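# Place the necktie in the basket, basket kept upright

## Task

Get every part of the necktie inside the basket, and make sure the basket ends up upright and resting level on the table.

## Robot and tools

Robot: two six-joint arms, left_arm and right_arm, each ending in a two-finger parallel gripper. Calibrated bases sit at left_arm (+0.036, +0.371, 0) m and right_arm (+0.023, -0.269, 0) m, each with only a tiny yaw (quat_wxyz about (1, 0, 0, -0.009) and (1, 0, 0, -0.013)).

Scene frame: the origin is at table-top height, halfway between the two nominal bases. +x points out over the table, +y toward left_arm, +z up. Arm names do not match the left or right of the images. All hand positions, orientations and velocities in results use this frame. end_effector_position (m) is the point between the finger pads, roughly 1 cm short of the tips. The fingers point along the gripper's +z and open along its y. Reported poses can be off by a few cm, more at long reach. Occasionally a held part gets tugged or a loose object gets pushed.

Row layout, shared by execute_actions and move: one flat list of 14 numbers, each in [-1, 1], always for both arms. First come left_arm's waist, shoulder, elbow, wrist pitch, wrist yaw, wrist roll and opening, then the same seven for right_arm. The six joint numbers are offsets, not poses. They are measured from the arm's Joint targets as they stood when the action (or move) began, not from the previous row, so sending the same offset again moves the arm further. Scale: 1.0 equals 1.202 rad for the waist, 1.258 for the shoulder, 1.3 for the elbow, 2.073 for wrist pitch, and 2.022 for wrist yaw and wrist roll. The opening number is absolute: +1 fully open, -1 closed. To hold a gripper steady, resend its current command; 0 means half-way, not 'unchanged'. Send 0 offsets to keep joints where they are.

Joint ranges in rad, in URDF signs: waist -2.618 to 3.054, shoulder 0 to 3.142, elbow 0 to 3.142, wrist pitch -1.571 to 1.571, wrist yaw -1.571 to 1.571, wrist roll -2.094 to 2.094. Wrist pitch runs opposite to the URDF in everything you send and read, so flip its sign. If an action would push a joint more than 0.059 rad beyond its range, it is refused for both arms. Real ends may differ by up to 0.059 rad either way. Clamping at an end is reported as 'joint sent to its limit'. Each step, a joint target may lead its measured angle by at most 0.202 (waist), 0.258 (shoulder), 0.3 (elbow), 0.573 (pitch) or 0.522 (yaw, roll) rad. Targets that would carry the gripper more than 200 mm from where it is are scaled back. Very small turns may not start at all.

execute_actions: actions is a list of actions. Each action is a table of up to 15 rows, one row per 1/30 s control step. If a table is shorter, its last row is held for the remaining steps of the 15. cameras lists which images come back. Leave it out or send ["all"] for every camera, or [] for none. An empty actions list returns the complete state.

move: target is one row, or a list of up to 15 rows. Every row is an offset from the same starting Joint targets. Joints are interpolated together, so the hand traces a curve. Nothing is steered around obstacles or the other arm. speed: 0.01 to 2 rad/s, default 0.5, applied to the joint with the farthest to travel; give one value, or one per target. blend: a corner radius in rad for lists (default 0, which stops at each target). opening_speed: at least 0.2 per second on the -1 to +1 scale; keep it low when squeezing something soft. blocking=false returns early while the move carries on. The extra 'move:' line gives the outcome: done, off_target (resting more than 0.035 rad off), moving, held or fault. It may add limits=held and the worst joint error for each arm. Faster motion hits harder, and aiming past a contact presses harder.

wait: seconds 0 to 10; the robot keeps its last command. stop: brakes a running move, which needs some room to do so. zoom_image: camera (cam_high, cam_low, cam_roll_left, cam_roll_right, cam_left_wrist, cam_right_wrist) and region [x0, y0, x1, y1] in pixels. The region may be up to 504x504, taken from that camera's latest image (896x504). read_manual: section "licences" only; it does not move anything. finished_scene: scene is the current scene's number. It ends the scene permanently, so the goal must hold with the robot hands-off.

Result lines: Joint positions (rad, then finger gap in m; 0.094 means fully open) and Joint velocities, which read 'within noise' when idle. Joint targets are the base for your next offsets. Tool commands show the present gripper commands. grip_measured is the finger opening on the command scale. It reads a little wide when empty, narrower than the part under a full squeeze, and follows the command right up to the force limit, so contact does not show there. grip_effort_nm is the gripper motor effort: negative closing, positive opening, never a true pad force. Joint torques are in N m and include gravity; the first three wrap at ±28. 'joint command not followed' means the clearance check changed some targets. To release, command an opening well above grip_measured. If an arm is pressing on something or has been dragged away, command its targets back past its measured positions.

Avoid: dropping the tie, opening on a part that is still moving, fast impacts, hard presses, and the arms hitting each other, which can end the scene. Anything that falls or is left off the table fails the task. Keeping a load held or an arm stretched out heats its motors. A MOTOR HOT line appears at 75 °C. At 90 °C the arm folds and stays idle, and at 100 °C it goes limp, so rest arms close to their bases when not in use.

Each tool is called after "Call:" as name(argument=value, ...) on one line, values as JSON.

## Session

Call:
execute_actions(actions=[])

Scene clock: 0.00 s.
left_arm: end_effector_position=(+0.3107, -0.1151, +0.2620) grip_measured=+1.000 grip_effort_nm=n/a end_effector_quat_wxyz=(+0.242, +0.171, +0.896, -0.329) | right_arm: end_effector_position=(+0.4923, -0.5569, +0.1469) grip_measured=+1.000 grip_effort_nm=n/a end_effector_quat_wxyz=(+0.611, +0.436, +0.505, -0.426)
Joint positions: left_arm=[-1.019 2.002 2.039 0.767 0.066 -0.69 0.094] | right_arm=[-0.242 2.366 1.263 -1.325 1.043 -0.088 0.094]
Joint velocities: within noise
Joint torques (N m): no reading
Motor temperatures (°C): left_arm=[21 31 29 26 20 24 22] | right_arm=[24 25 27 24 25 23 21]
Heat: left arm: 31 °C; right arm: 27 °C.
Joint targets: left_arm=[-1.019 1.980 2.054 0.754 0.062 -0.685] | right_arm=[-0.242 2.356 1.270 -1.325 1.040 -0.089]
Tool commands: left_gripper/opening=+1.0 right_gripper/opening=+1.0

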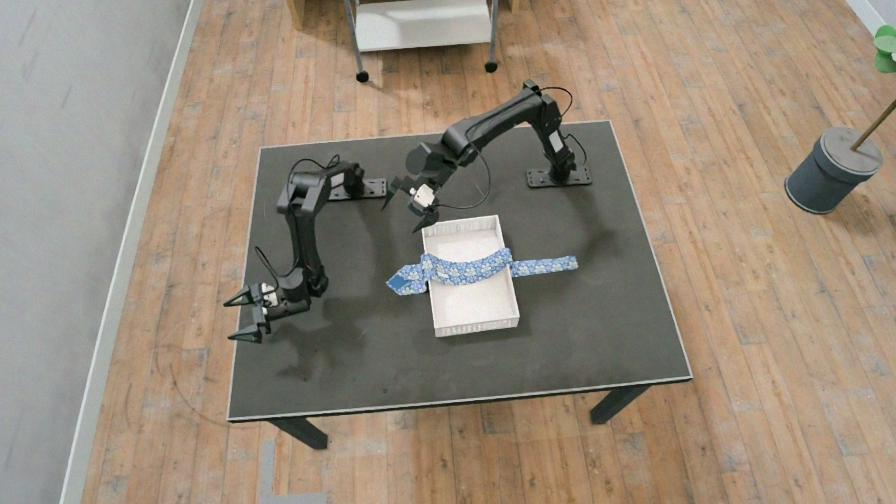

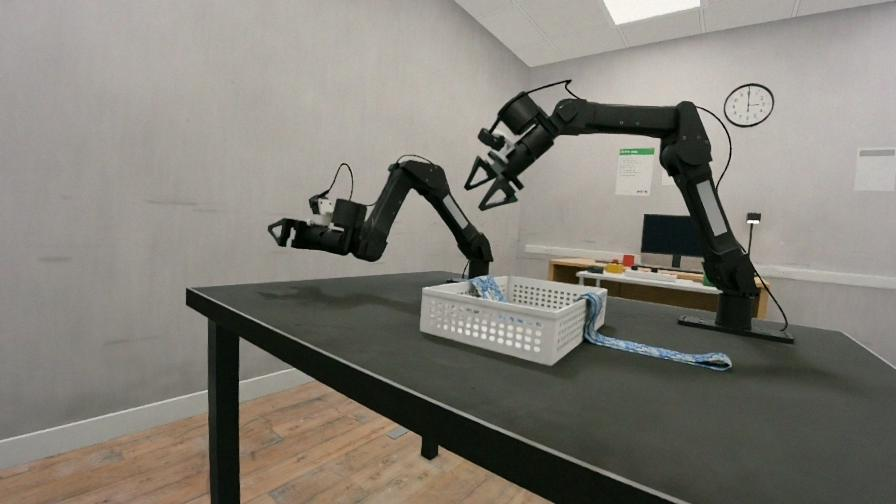

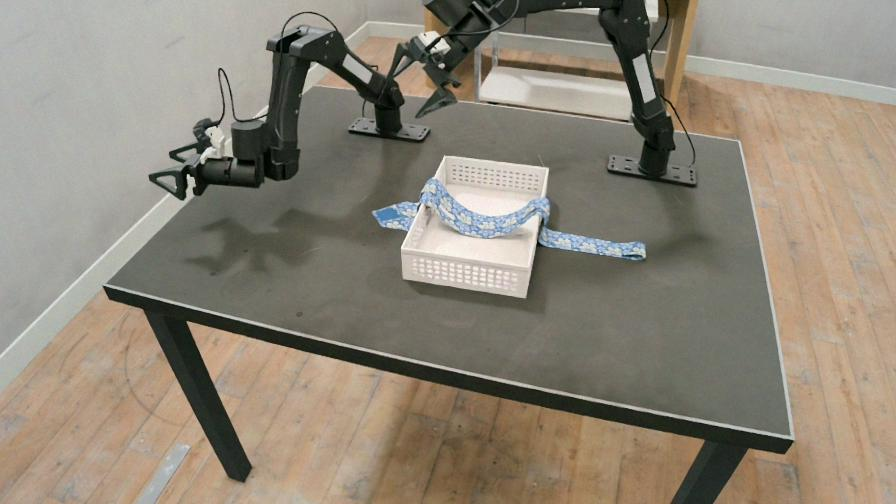

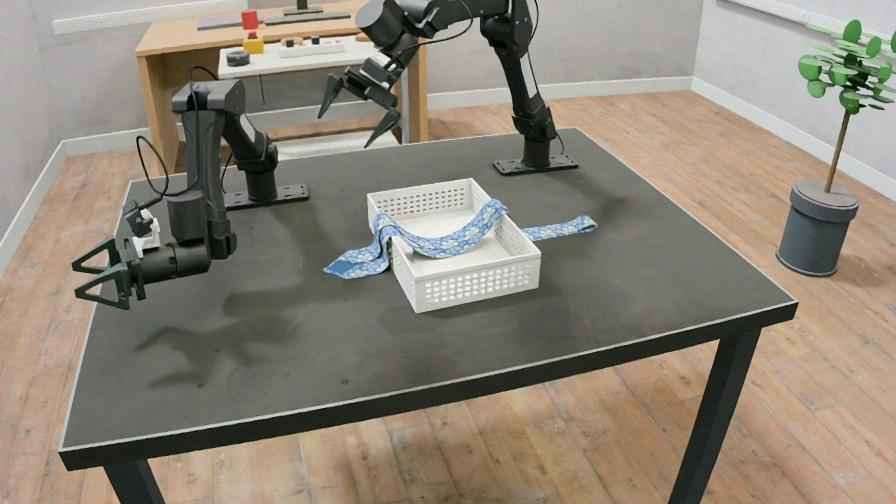

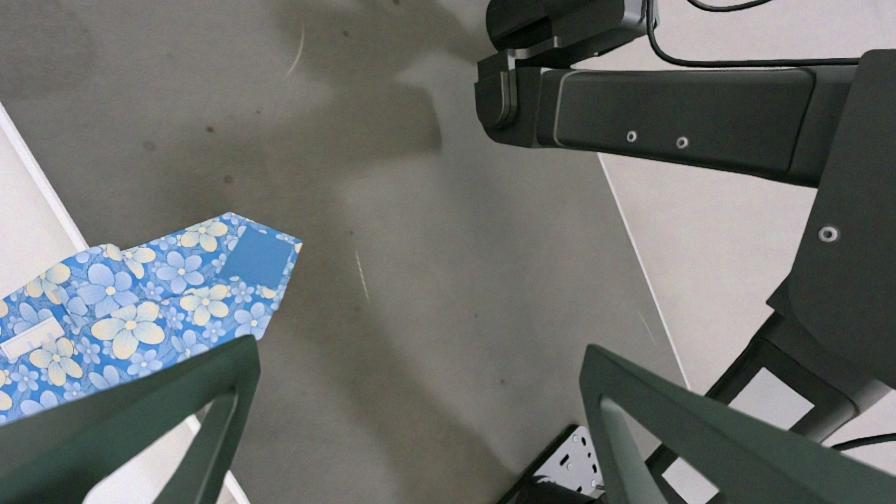

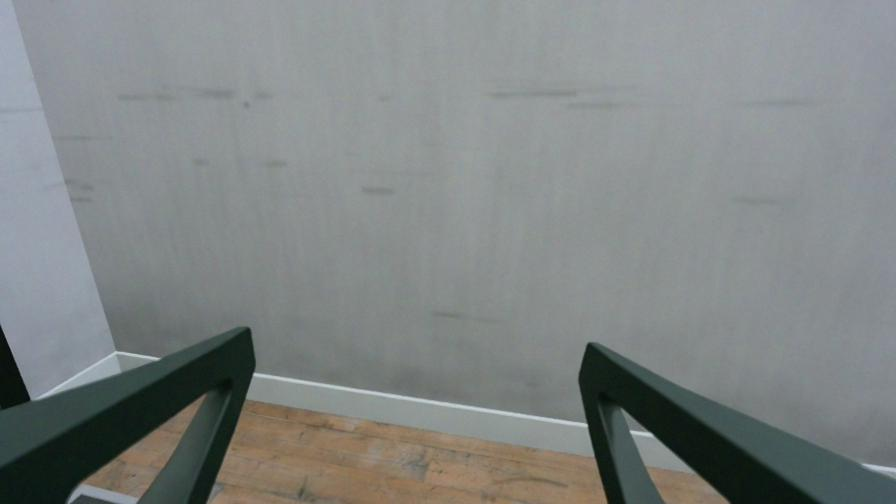

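Call:
move(target=[0.2155, 0.2732, 0.1366, 0.3496, -0.0307, 0.731, 1, 0, 0, 0, 0, 0, 0, 1], speed=1.0, cameras=["cam_left_wrist", "cam_low", "cam_roll_right", "cam_high"])

Scene clock: 7.97 s.
left_arm: end_effector_position=(+0.3546, +0.0577, +0.0937) grip_measured=+1.000 grip_effort_nm=-0.037 end_effector_quat_wxyz=(-0.007, +0.703, +0.711, -0.002) | right_arm: end_effector_position=(+0.4923, -0.5569, +0.1469) grip_measured=+1.000 grip_effort_nm=-0.012 end_effector_quat_wxyz=(+0.611, +0.436, +0.505, -0.426)
Joint positions: left_arm=[-0.759 2.319 2.198 1.464 0.005 0.782 0.094] | right_arm=[-0.242 2.366 1.263 -1.325 1.043 -0.088 0.094]
Joint torques (N m): left_arm=[-0.02 -12.08 8.5 0 -0.03 0.08] | right_arm=[0.06 -13.97 6.43 -1.68 -0.13 0]
Motor temperatures (°C): left_arm=[21 34 31 27 20 24 21] | right_arm=[24 30 28 25 25 23 21]
Joint targets: left_arm=[-0.760 2.324 2.232 1.479 0.000 0.793] | right_arm=[-0.242 2.356 1.270 -1.325 1.040 -0.089]
move: done
Images, in order: cam_high, cam_low, cam_roll_right, cam_left_wrist.

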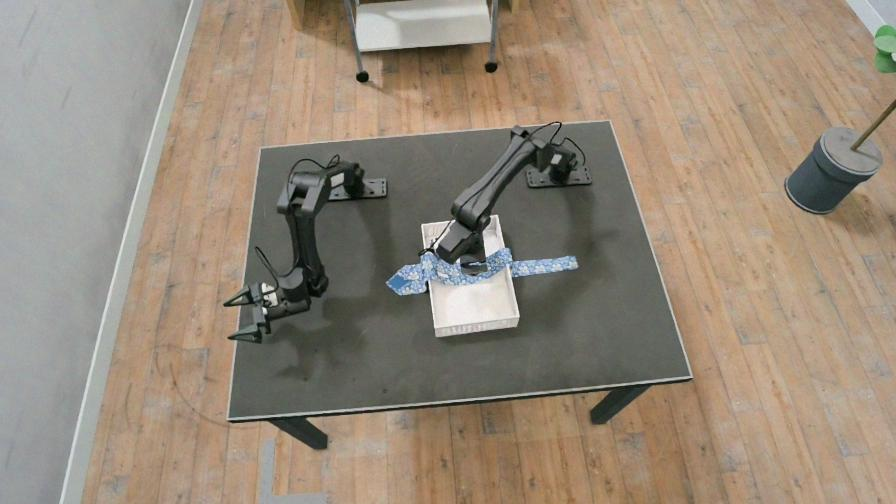

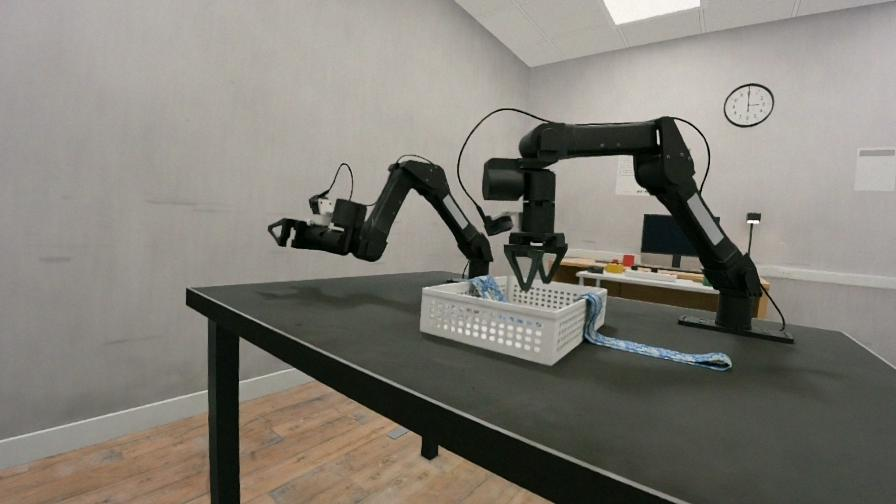

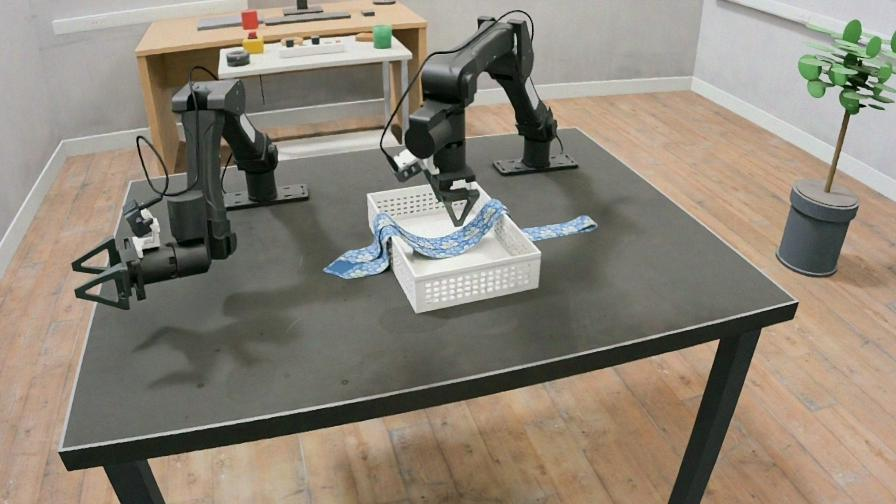

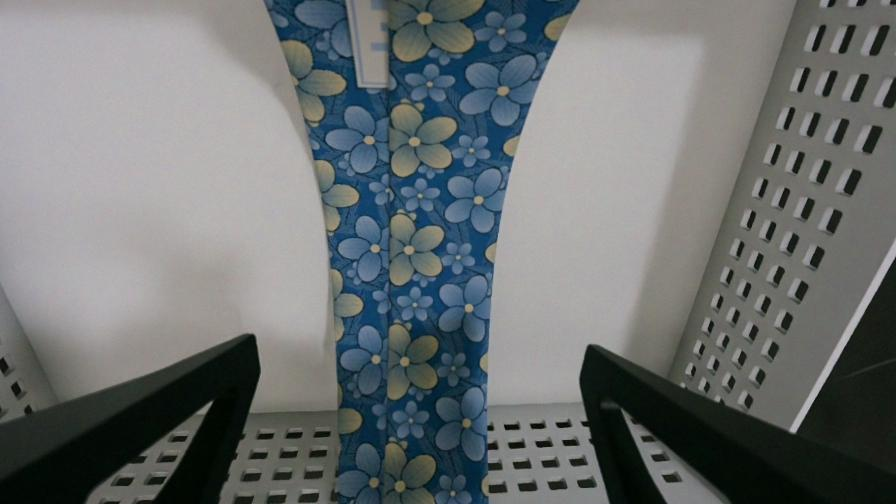

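Call:
move(target=[[0, 0, -0.2272, -0.1424, 0, 0, 1, 0, 0, 0, 0, 0, 0, 1], [0, 0, -0.2272, -0.1424, 0, 0, -1, 0, 0, 0, 0, 0, 0, 1], [-0.0874, -0.4732, -0.1427, -0.3749, 0, -0.1449, -1, 0, 0, 0, 0, 0, 0, 1]], speed=[0.35, 0.35, 0.5], opening_speed=1.5, cameras=["cam_left_wrist", "cam_low", "cam_roll_right", "cam_high"])

Scene clock: 21.33 s.
left_arm: end_effector_position=(+0.3599, -0.0201, +0.3994) grip_measured=-0.986 grip_effort_nm=-0.779 end_effector_quat_wxyz=(+0.527, +0.542, +0.647, -0.099) | right_arm: end_effector_position=(+0.4923, -0.5569, +0.1469) grip_measured=+1.000 grip_effort_nm=-0.007 end_effector_quat_wxyz=(+0.611, +0.436, +0.505, -0.426)
Joint positions: left_arm=[-0.862 1.74 2.025 0.725 0.003 0.514 0.001] | right_arm=[-0.242 2.366 1.263 -1.325 1.043 -0.088 0.094]
Joint torques (N m): left_arm=[-0.24 -9.4 8.03 -1.71 -0.02 -0.13] | right_arm=[-0.03 -14.06 6.43 -1.68 -0.13 -0.02]
Motor temperatures (°C): left_arm=[21 41 32 27 20 24 22] | right_arm=[24 36 29 26 25 23 21]
Heat: left arm: 41 °C; right arm: 36 °C.
Joint targets: left_arm=[-0.865 1.729 2.046 0.702 0.000 0.500] | right_arm=[-0.242 2.356 1.270 -1.325 1.040 -0.089]
move: done
Images, in order: cam_high, cam_low, cam_roll_right, cam_left_wrist.

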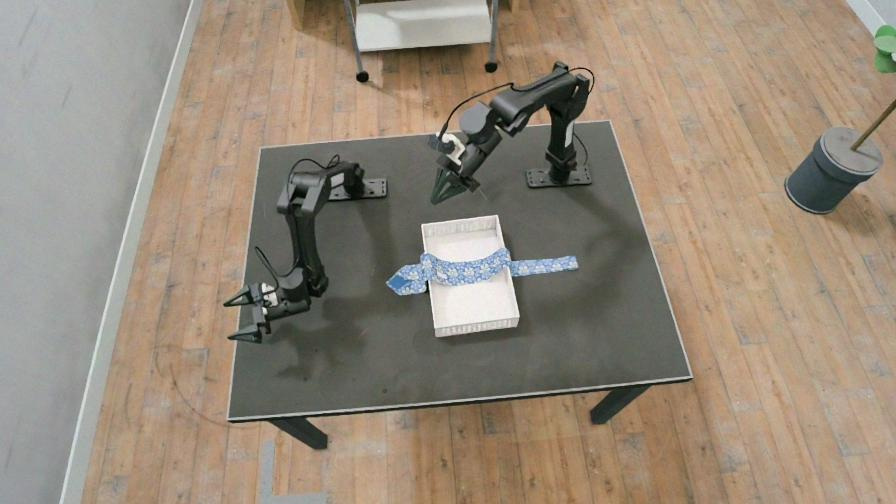

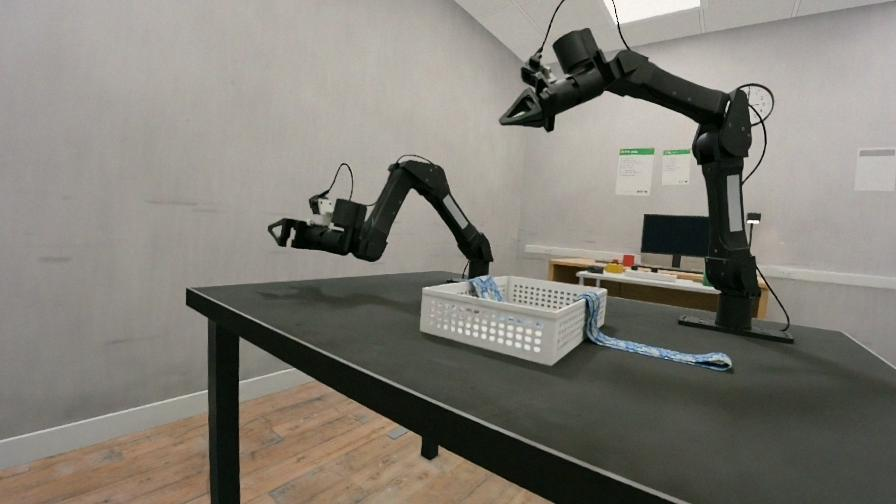

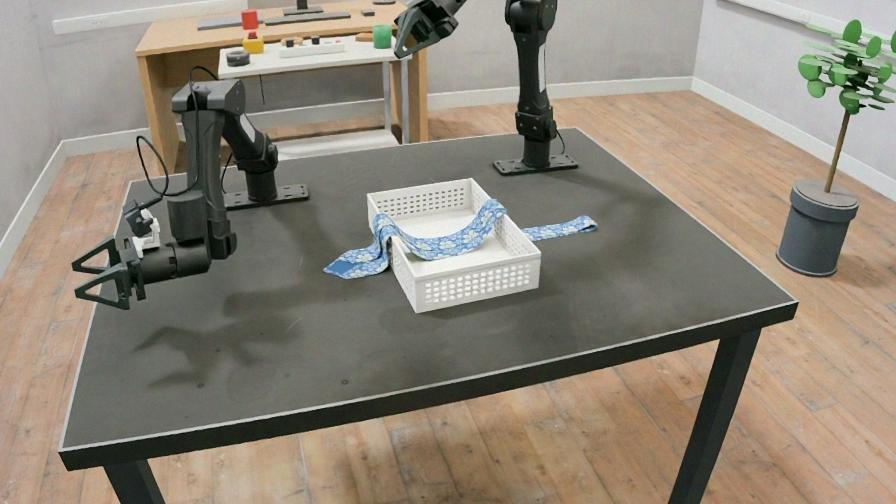

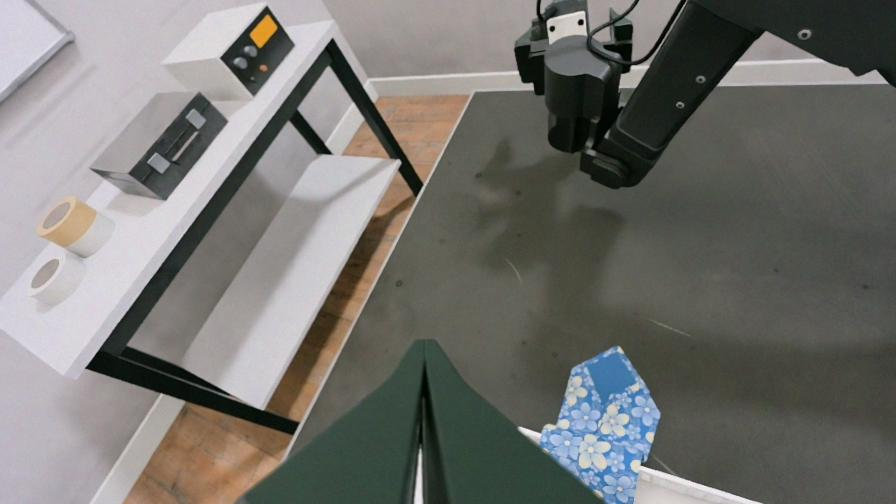

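Call:
move(target=[[0.0874, 0.4727, 0.1428, 0.3747, 0, 0.1449, 1, 0, 0, 0, 0, 0, 0, 1], [0.0874, 0.4811, -0.1133, 0.209, 0, 0.1449, 1, 0, 0, 0, 0, 0, 0, 1], [0.0874, 0.4811, -0.1133, 0.209, 0, 0.1449, -1, 0, 0, 0, 0, 0, 0, 1]], speed=[0.7, 0.3, 0.3], opening_speed=1.5, cameras=["cam_left_wrist", "cam_roll_right"])

Scene clock: 27.83 s.
left_arm: end_effector_position=(+0.3627, +0.0552, +0.0234) grip_measured=-0.897 grip_effort_nm=-1.062 end_effector_quat_wxyz=(+0.010, +0.703, +0.711, +0.007) | right_arm: end_effector_position=(+0.4923, -0.5569, +0.1469) grip_measured=+1.000 grip_effort_nm=-0.012 end_effector_quat_wxyz=(+0.611, +0.436, +0.505, -0.426)
Joint positions: left_arm=[-0.758 2.323 1.924 1.153 -0.015 0.784 0.005] | right_arm=[-0.242 2.366 1.263 -1.325 1.043 -0.088 0.094]
Joint torques (N m): left_arm=[-0.12 -11.63 3.71 -0.33 0.14 0.09] | right_arm=[0.06 -14.08 6.42 -1.68 -0.14 0]
Joint targets: left_arm=[-0.760 2.334 1.899 1.135 0.000 0.793] | right_arm=[-0.242 2.356 1.270 -1.325 1.040 -0.089]
move: done; target 3's new numbers were sent with left_arm's wrist pitch 0.064 rad from that target
Images, in order: cam_roll_right, cam_left_wrist.

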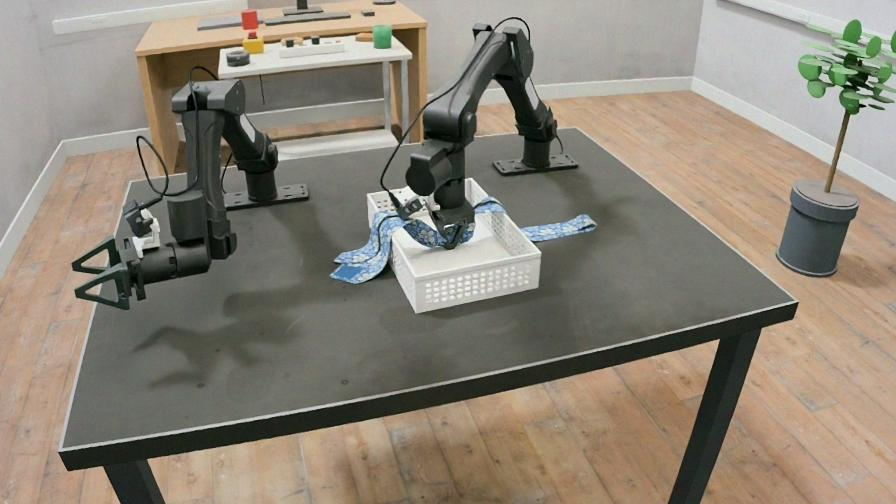

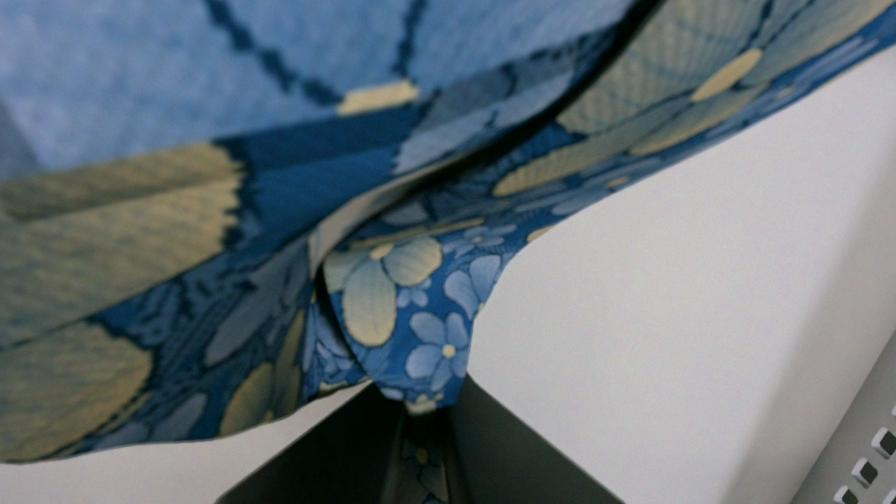

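Call:
move(target=[-0.0874, -0.4812, 0.1135, -0.209, 0, -0.1449, -1, 0, 0, 0, 0, 0, 0, 1], speed=0.5, cameras=["cam_low", "cam_roll_right", "cam_high"])

Scene clock: 30.67 s.
left_arm: end_effector_position=(+0.3622, -0.0183, +0.3959) grip_measured=-0.897 grip_effort_nm=-1.072 end_effector_quat_wxyz=(+0.523, +0.541, +0.652, -0.091) | right_arm: end_effector_position=(+0.4923, -0.5569, +0.1469) grip_measured=+1.000 grip_effort_nm=-0.017 end_effector_quat_wxyz=(+0.611, +0.436, +0.505, -0.426)
Joint positions: left_arm=[-0.861 1.742 2.023 0.731 -0.012 0.514 0.005] | right_arm=[-0.242 2.366 1.263 -1.325 1.043 -0.088 0.094]
Joint torques (N m): left_arm=[-0.25 -9.47 8.24 -1.8 0.11 -0.21] | right_arm=[-0.01 -14.08 6.42 -1.69 -0.13 -0.01]
Joint targets: left_arm=[-0.865 1.728 2.046 0.702 0.000 0.500] | right_arm=[-0.242 2.356 1.270 -1.325 1.040 -0.089]
move: done
Images, in order: cam_high, cam_low, cam_roll_right.

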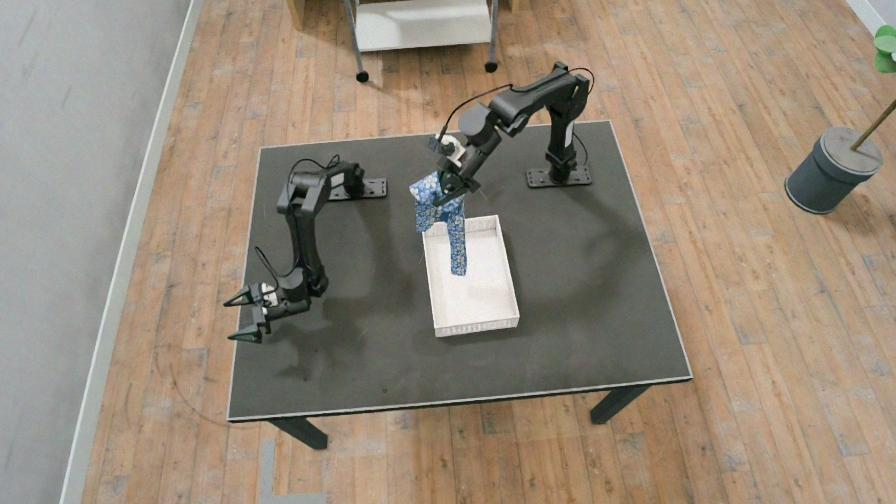

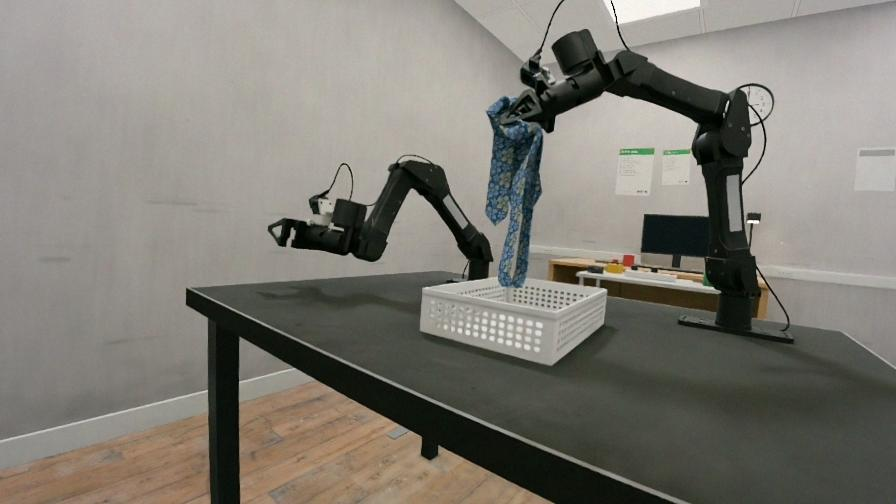

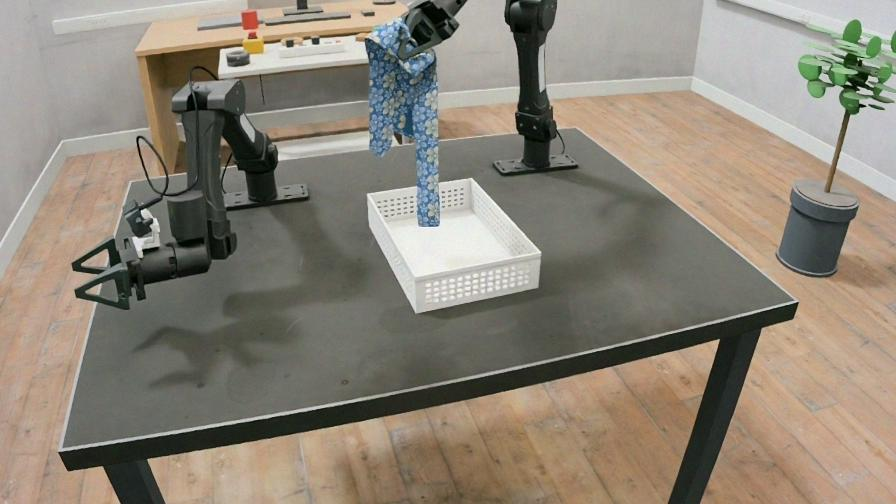

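Call:
move(target=[[0.1115, 0.0537, 0.1495, 0.2548, 0, 0, -1, 0, 0, 0, 0, 0, 0, 1], [0.1115, 0.244, -0.3338, 0.0979, 0, -0.05, -1, 0, 0, 0, 0, 0, 0, 1]], speed=[0.6, 0.4], blend=0.08, cameras=["cam_left_wrist", "cam_roll_right", "cam_high"])

Scene clock: 37.53 s.
left_arm: end_effector_position=(+0.3595, +0.0721, +0.0655) grip_measured=-0.897 grip_effort_nm=-1.057 end_effector_quat_wxyz=(+0.107, +0.545, +0.832, -0.013) | right_arm: end_effector_position=(+0.4923, -0.5569, +0.1469) grip_measured=+1.000 grip_effort_nm=-0.017 end_effector_quat_wxyz=(+0.611, +0.436, +0.505, -0.426)
Joint positions: left_arm=[-0.734 2.039 1.616 0.932 -0.011 0.409 0.005] | right_arm=[-0.242 2.366 1.263 -1.325 1.043 -0.088 0.094]
Joint torques (N m): left_arm=[0.34 -11 5.74 -0.72 0.1 -0.13] | right_arm=[0.03 -14.08 6.43 -1.66 -0.13 0]
Joint targets: left_arm=[-0.731 2.035 1.612 0.905 0.000 0.399] | right_arm=[-0.242 2.356 1.270 -1.325 1.040 -0.089]
move: done
Images, in order: cam_high, cam_roll_right, cam_left_wrist.

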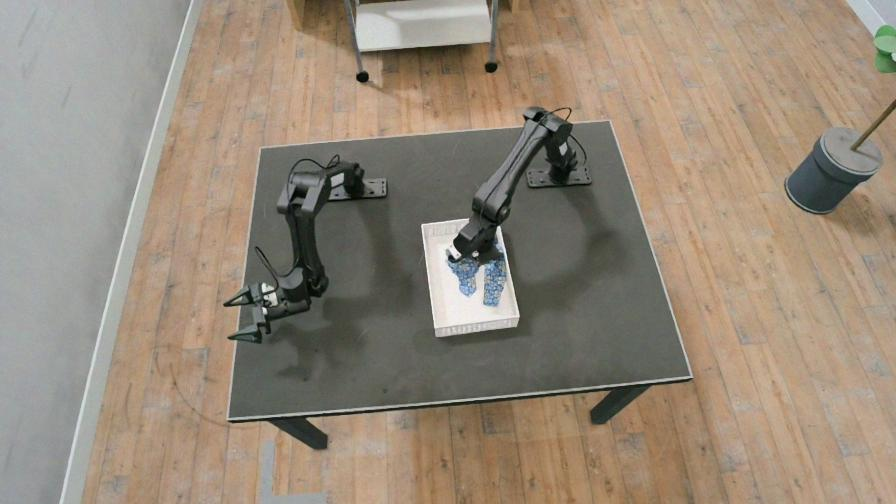

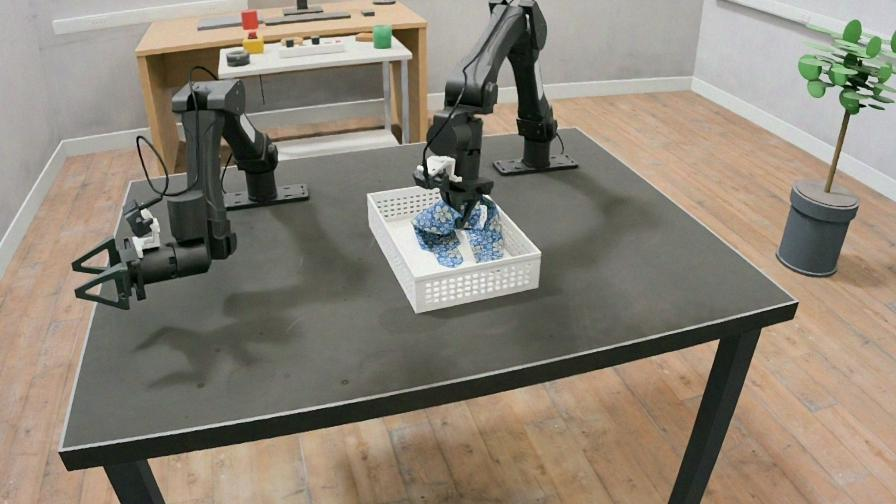

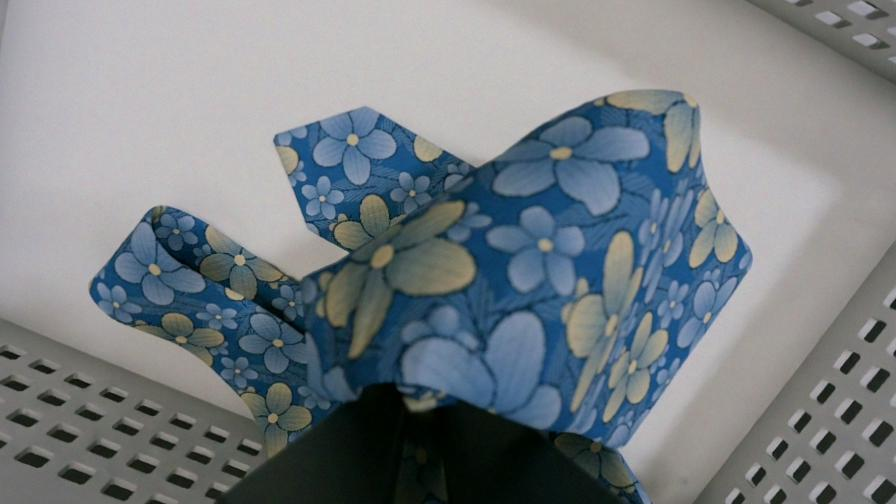

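Call:
move(target=[[0, 0, 0, 0, 0, 0, 0.4, 0, 0, 0, 0, 0, 0, 1], [0, -0.12, 0.3, 0.09, 0, 0, 0.4, 0, 0, 0, 0, 0, 0, 1]], speed=0.6, opening_speed=1.5, cameras=["cam_left_wrist", "cam_roll_right", "cam_high", "cam_low"])

Scene clock: 41.80 s.
left_arm: end_effector_position=(+0.3874, +0.0460, +0.2348) grip_measured=+0.397 grip_effort_nm=0.120 end_effector_quat_wxyz=(+0.272, +0.526, +0.805, -0.042) | right_arm: end_effector_position=(+0.4923, -0.5569, +0.1469) grip_measured=+1.000 grip_effort_nm=-0.017 end_effector_quat_wxyz=(+0.611, +0.436, +0.505, -0.426)
Joint positions: left_arm=[-0.734 1.906 1.978 1.085 -0.011 0.409 0.066] | right_arm=[-0.242 2.366 1.263 -1.325 1.043 -0.088 0.094]
Joint torques (N m): left_arm=[0.34 -11.7 8.27 -0.92 0.11 -0.12] | right_arm=[0.05 -13.98 6.42 -1.68 -0.12 0]
Joint targets: left_arm=[-0.731 1.884 2.002 1.091 0.000 0.399] | right_arm=[-0.242 2.356 1.270 -1.325 1.040 -0.089]
move: done
Images, in order: cam_high, cam_low, cam_roll_right, cam_left_wrist.

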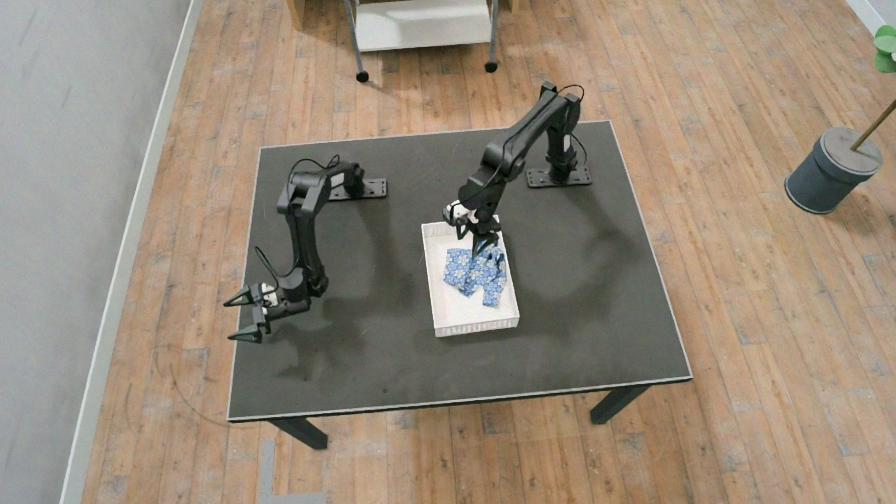

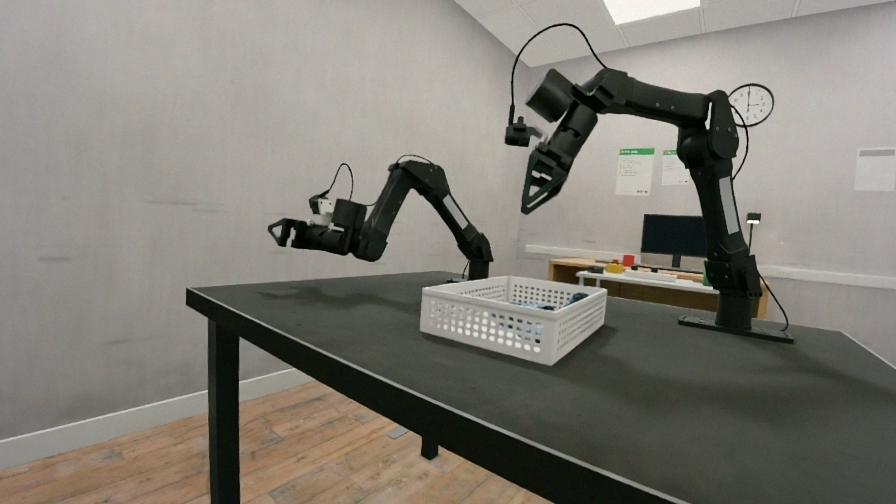

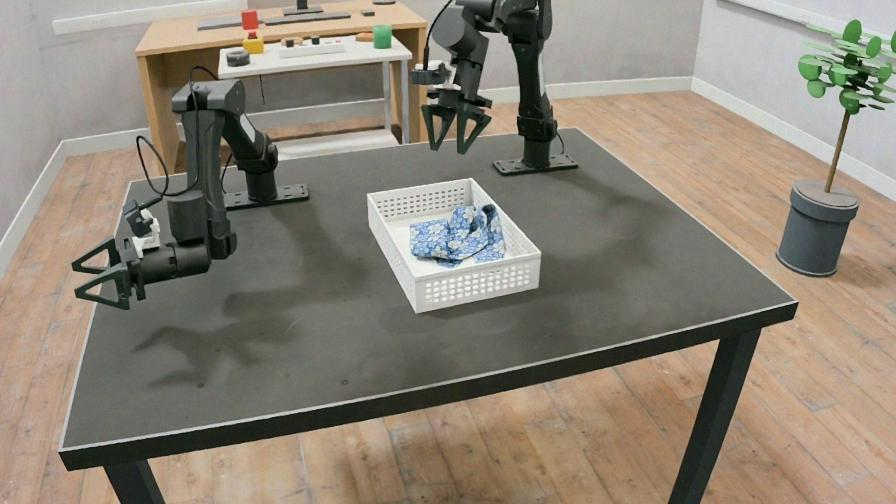

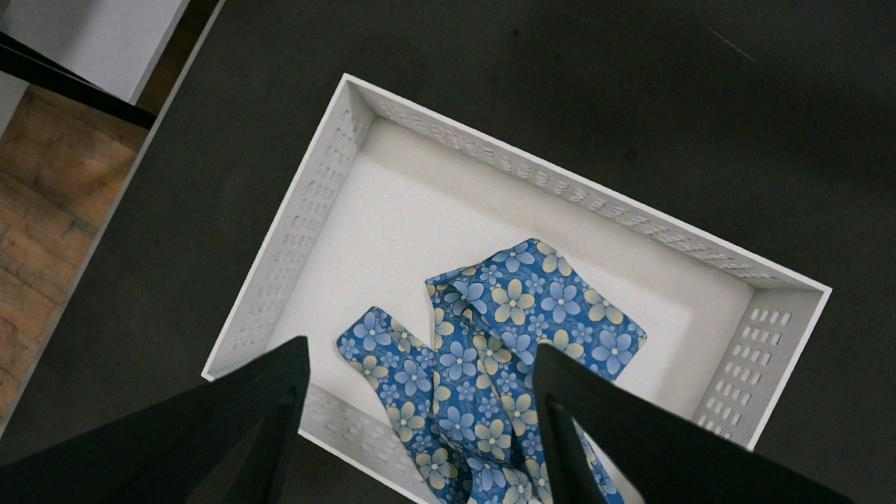

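Call:
zoom_image(camera="cam_low", region=[420, 260, 620, 370])

Call:
zoom_image(camera="cam_high", region=[410, 205, 530, 345])

Scaled by 2.520 from the camera's 896x504 image, which has a finer 1280x720 frame.

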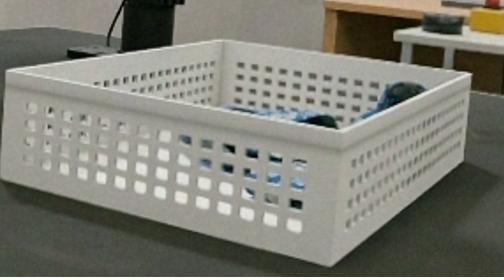

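Scaled by 3.600 from the camera's 896x504 image, which has a finer 1280x720 frame.

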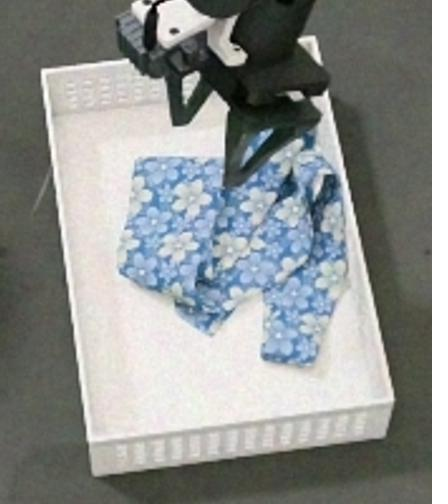

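Call:
zoom_image(camera="cam_roll_right", region=[360, 170, 550, 320])

Call:
zoom_image(camera="cam_roll_left", region=[380, 130, 570, 310])

Scaled by 2.653 from the camera's 896x504 image, which has a finer 1280x720 frame.

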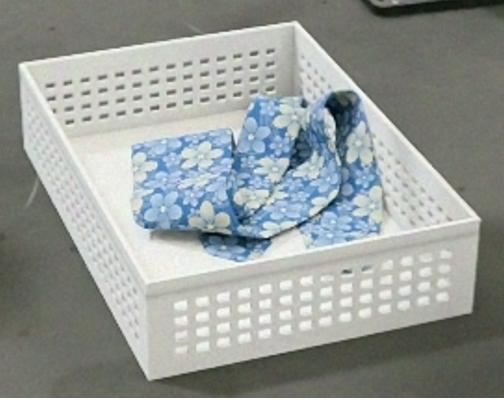

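This scene's latest camera images include none from cam_roll_left. They are from: cam_high, cam_low, cam_roll_right, cam_left_wrist. cam_roll_left's image comes with the result of a call that names it in "cameras".

Call:
move(target=[0.0474, 0.0095, -0.2623, 0.1182, 0, 0, -1, 0, 0, 0, 0, 0, 0, 1], speed=0.6, cameras=["cam_left_wrist", "cam_roll_right", "cam_low", "cam_high"])

Scene clock: 50.30 s.
left_arm: end_effector_position=(+0.3151, +0.1417, +0.1197) grip_measured=-0.986 grip_effort_nm=-0.779 end_effector_quat_wxyz=(+0.005, +0.524, +0.852, +0.005) | right_arm: end_effector_position=(+0.4923, -0.5569, +0.1469) grip_measured=+1.000 grip_effort_nm=-0.017 end_effector_quat_wxyz=(+0.611, +0.436, +0.505, -0.426)
Joint positions: left_arm=[-0.678 1.906 1.666 1.323 -0.011 0.409 0.001] | right_arm=[-0.242 2.366 1.263 -1.325 1.043 -0.088 0.094]
Joint torques (N m): left_arm=[0.34 -10 5.38 0 0.11 -0.12] | right_arm=[0.02 -14.02 6.43 -1.68 -0.14 0]
Motor temperatures (°C): left_arm=[21 41 33 28 20 24 22] | right_arm=[24 41 30 27 25 23 21]
Heat: left arm: 41 °C; right arm: 41 °C.
Joint targets: left_arm=[-0.675 1.896 1.661 1.336 0.000 0.399] | right_arm=[-0.242 2.356 1.270 -1.325 1.040 -0.089]
move: done
Images, in order: cam_high, cam_low, cam_roll_right, cam_left_wrist.

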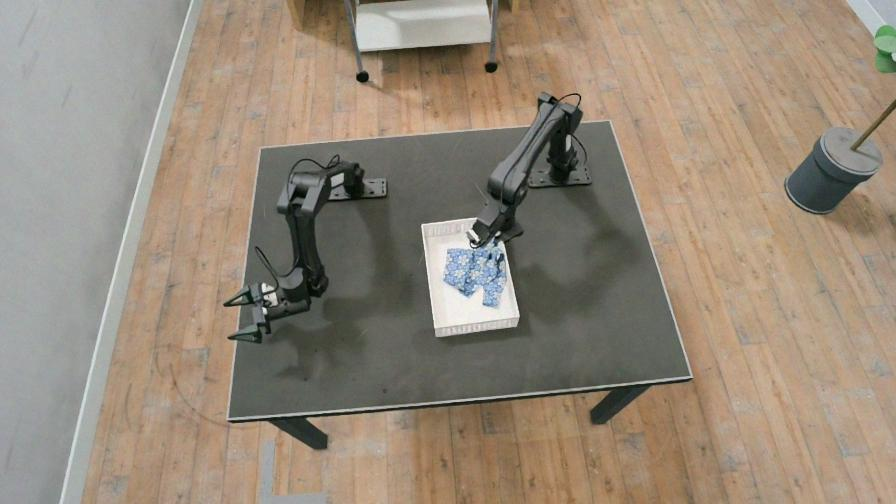

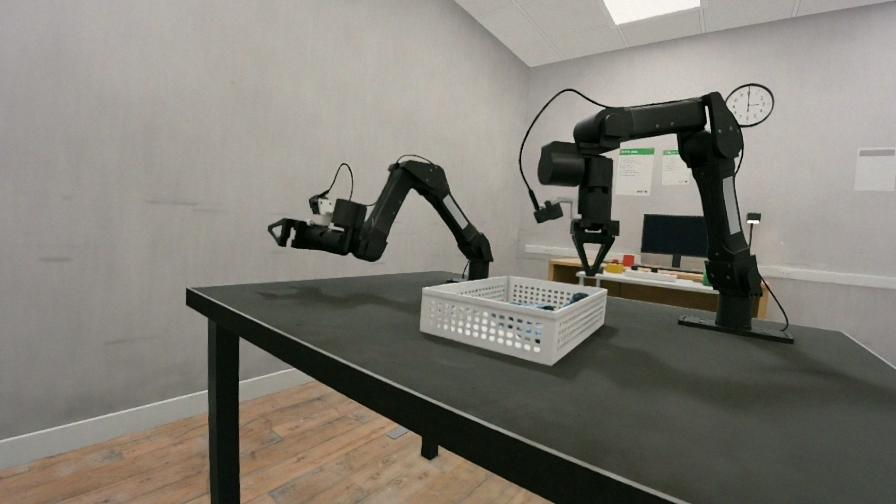

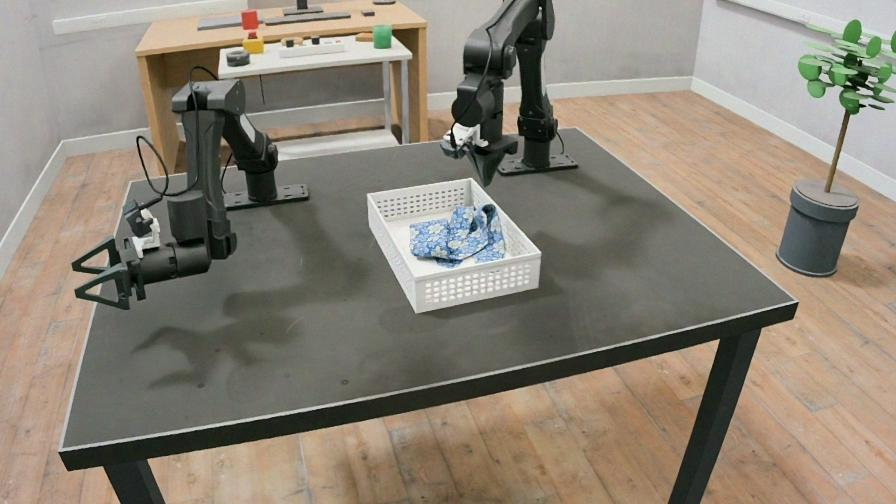

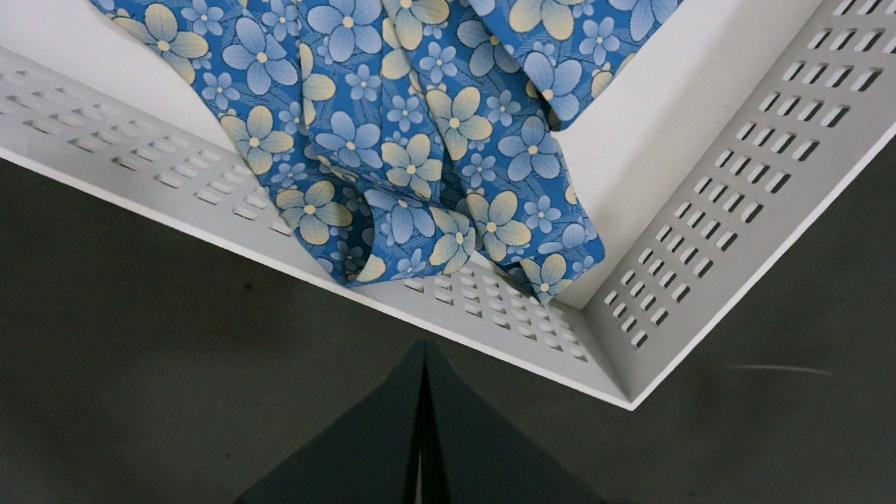

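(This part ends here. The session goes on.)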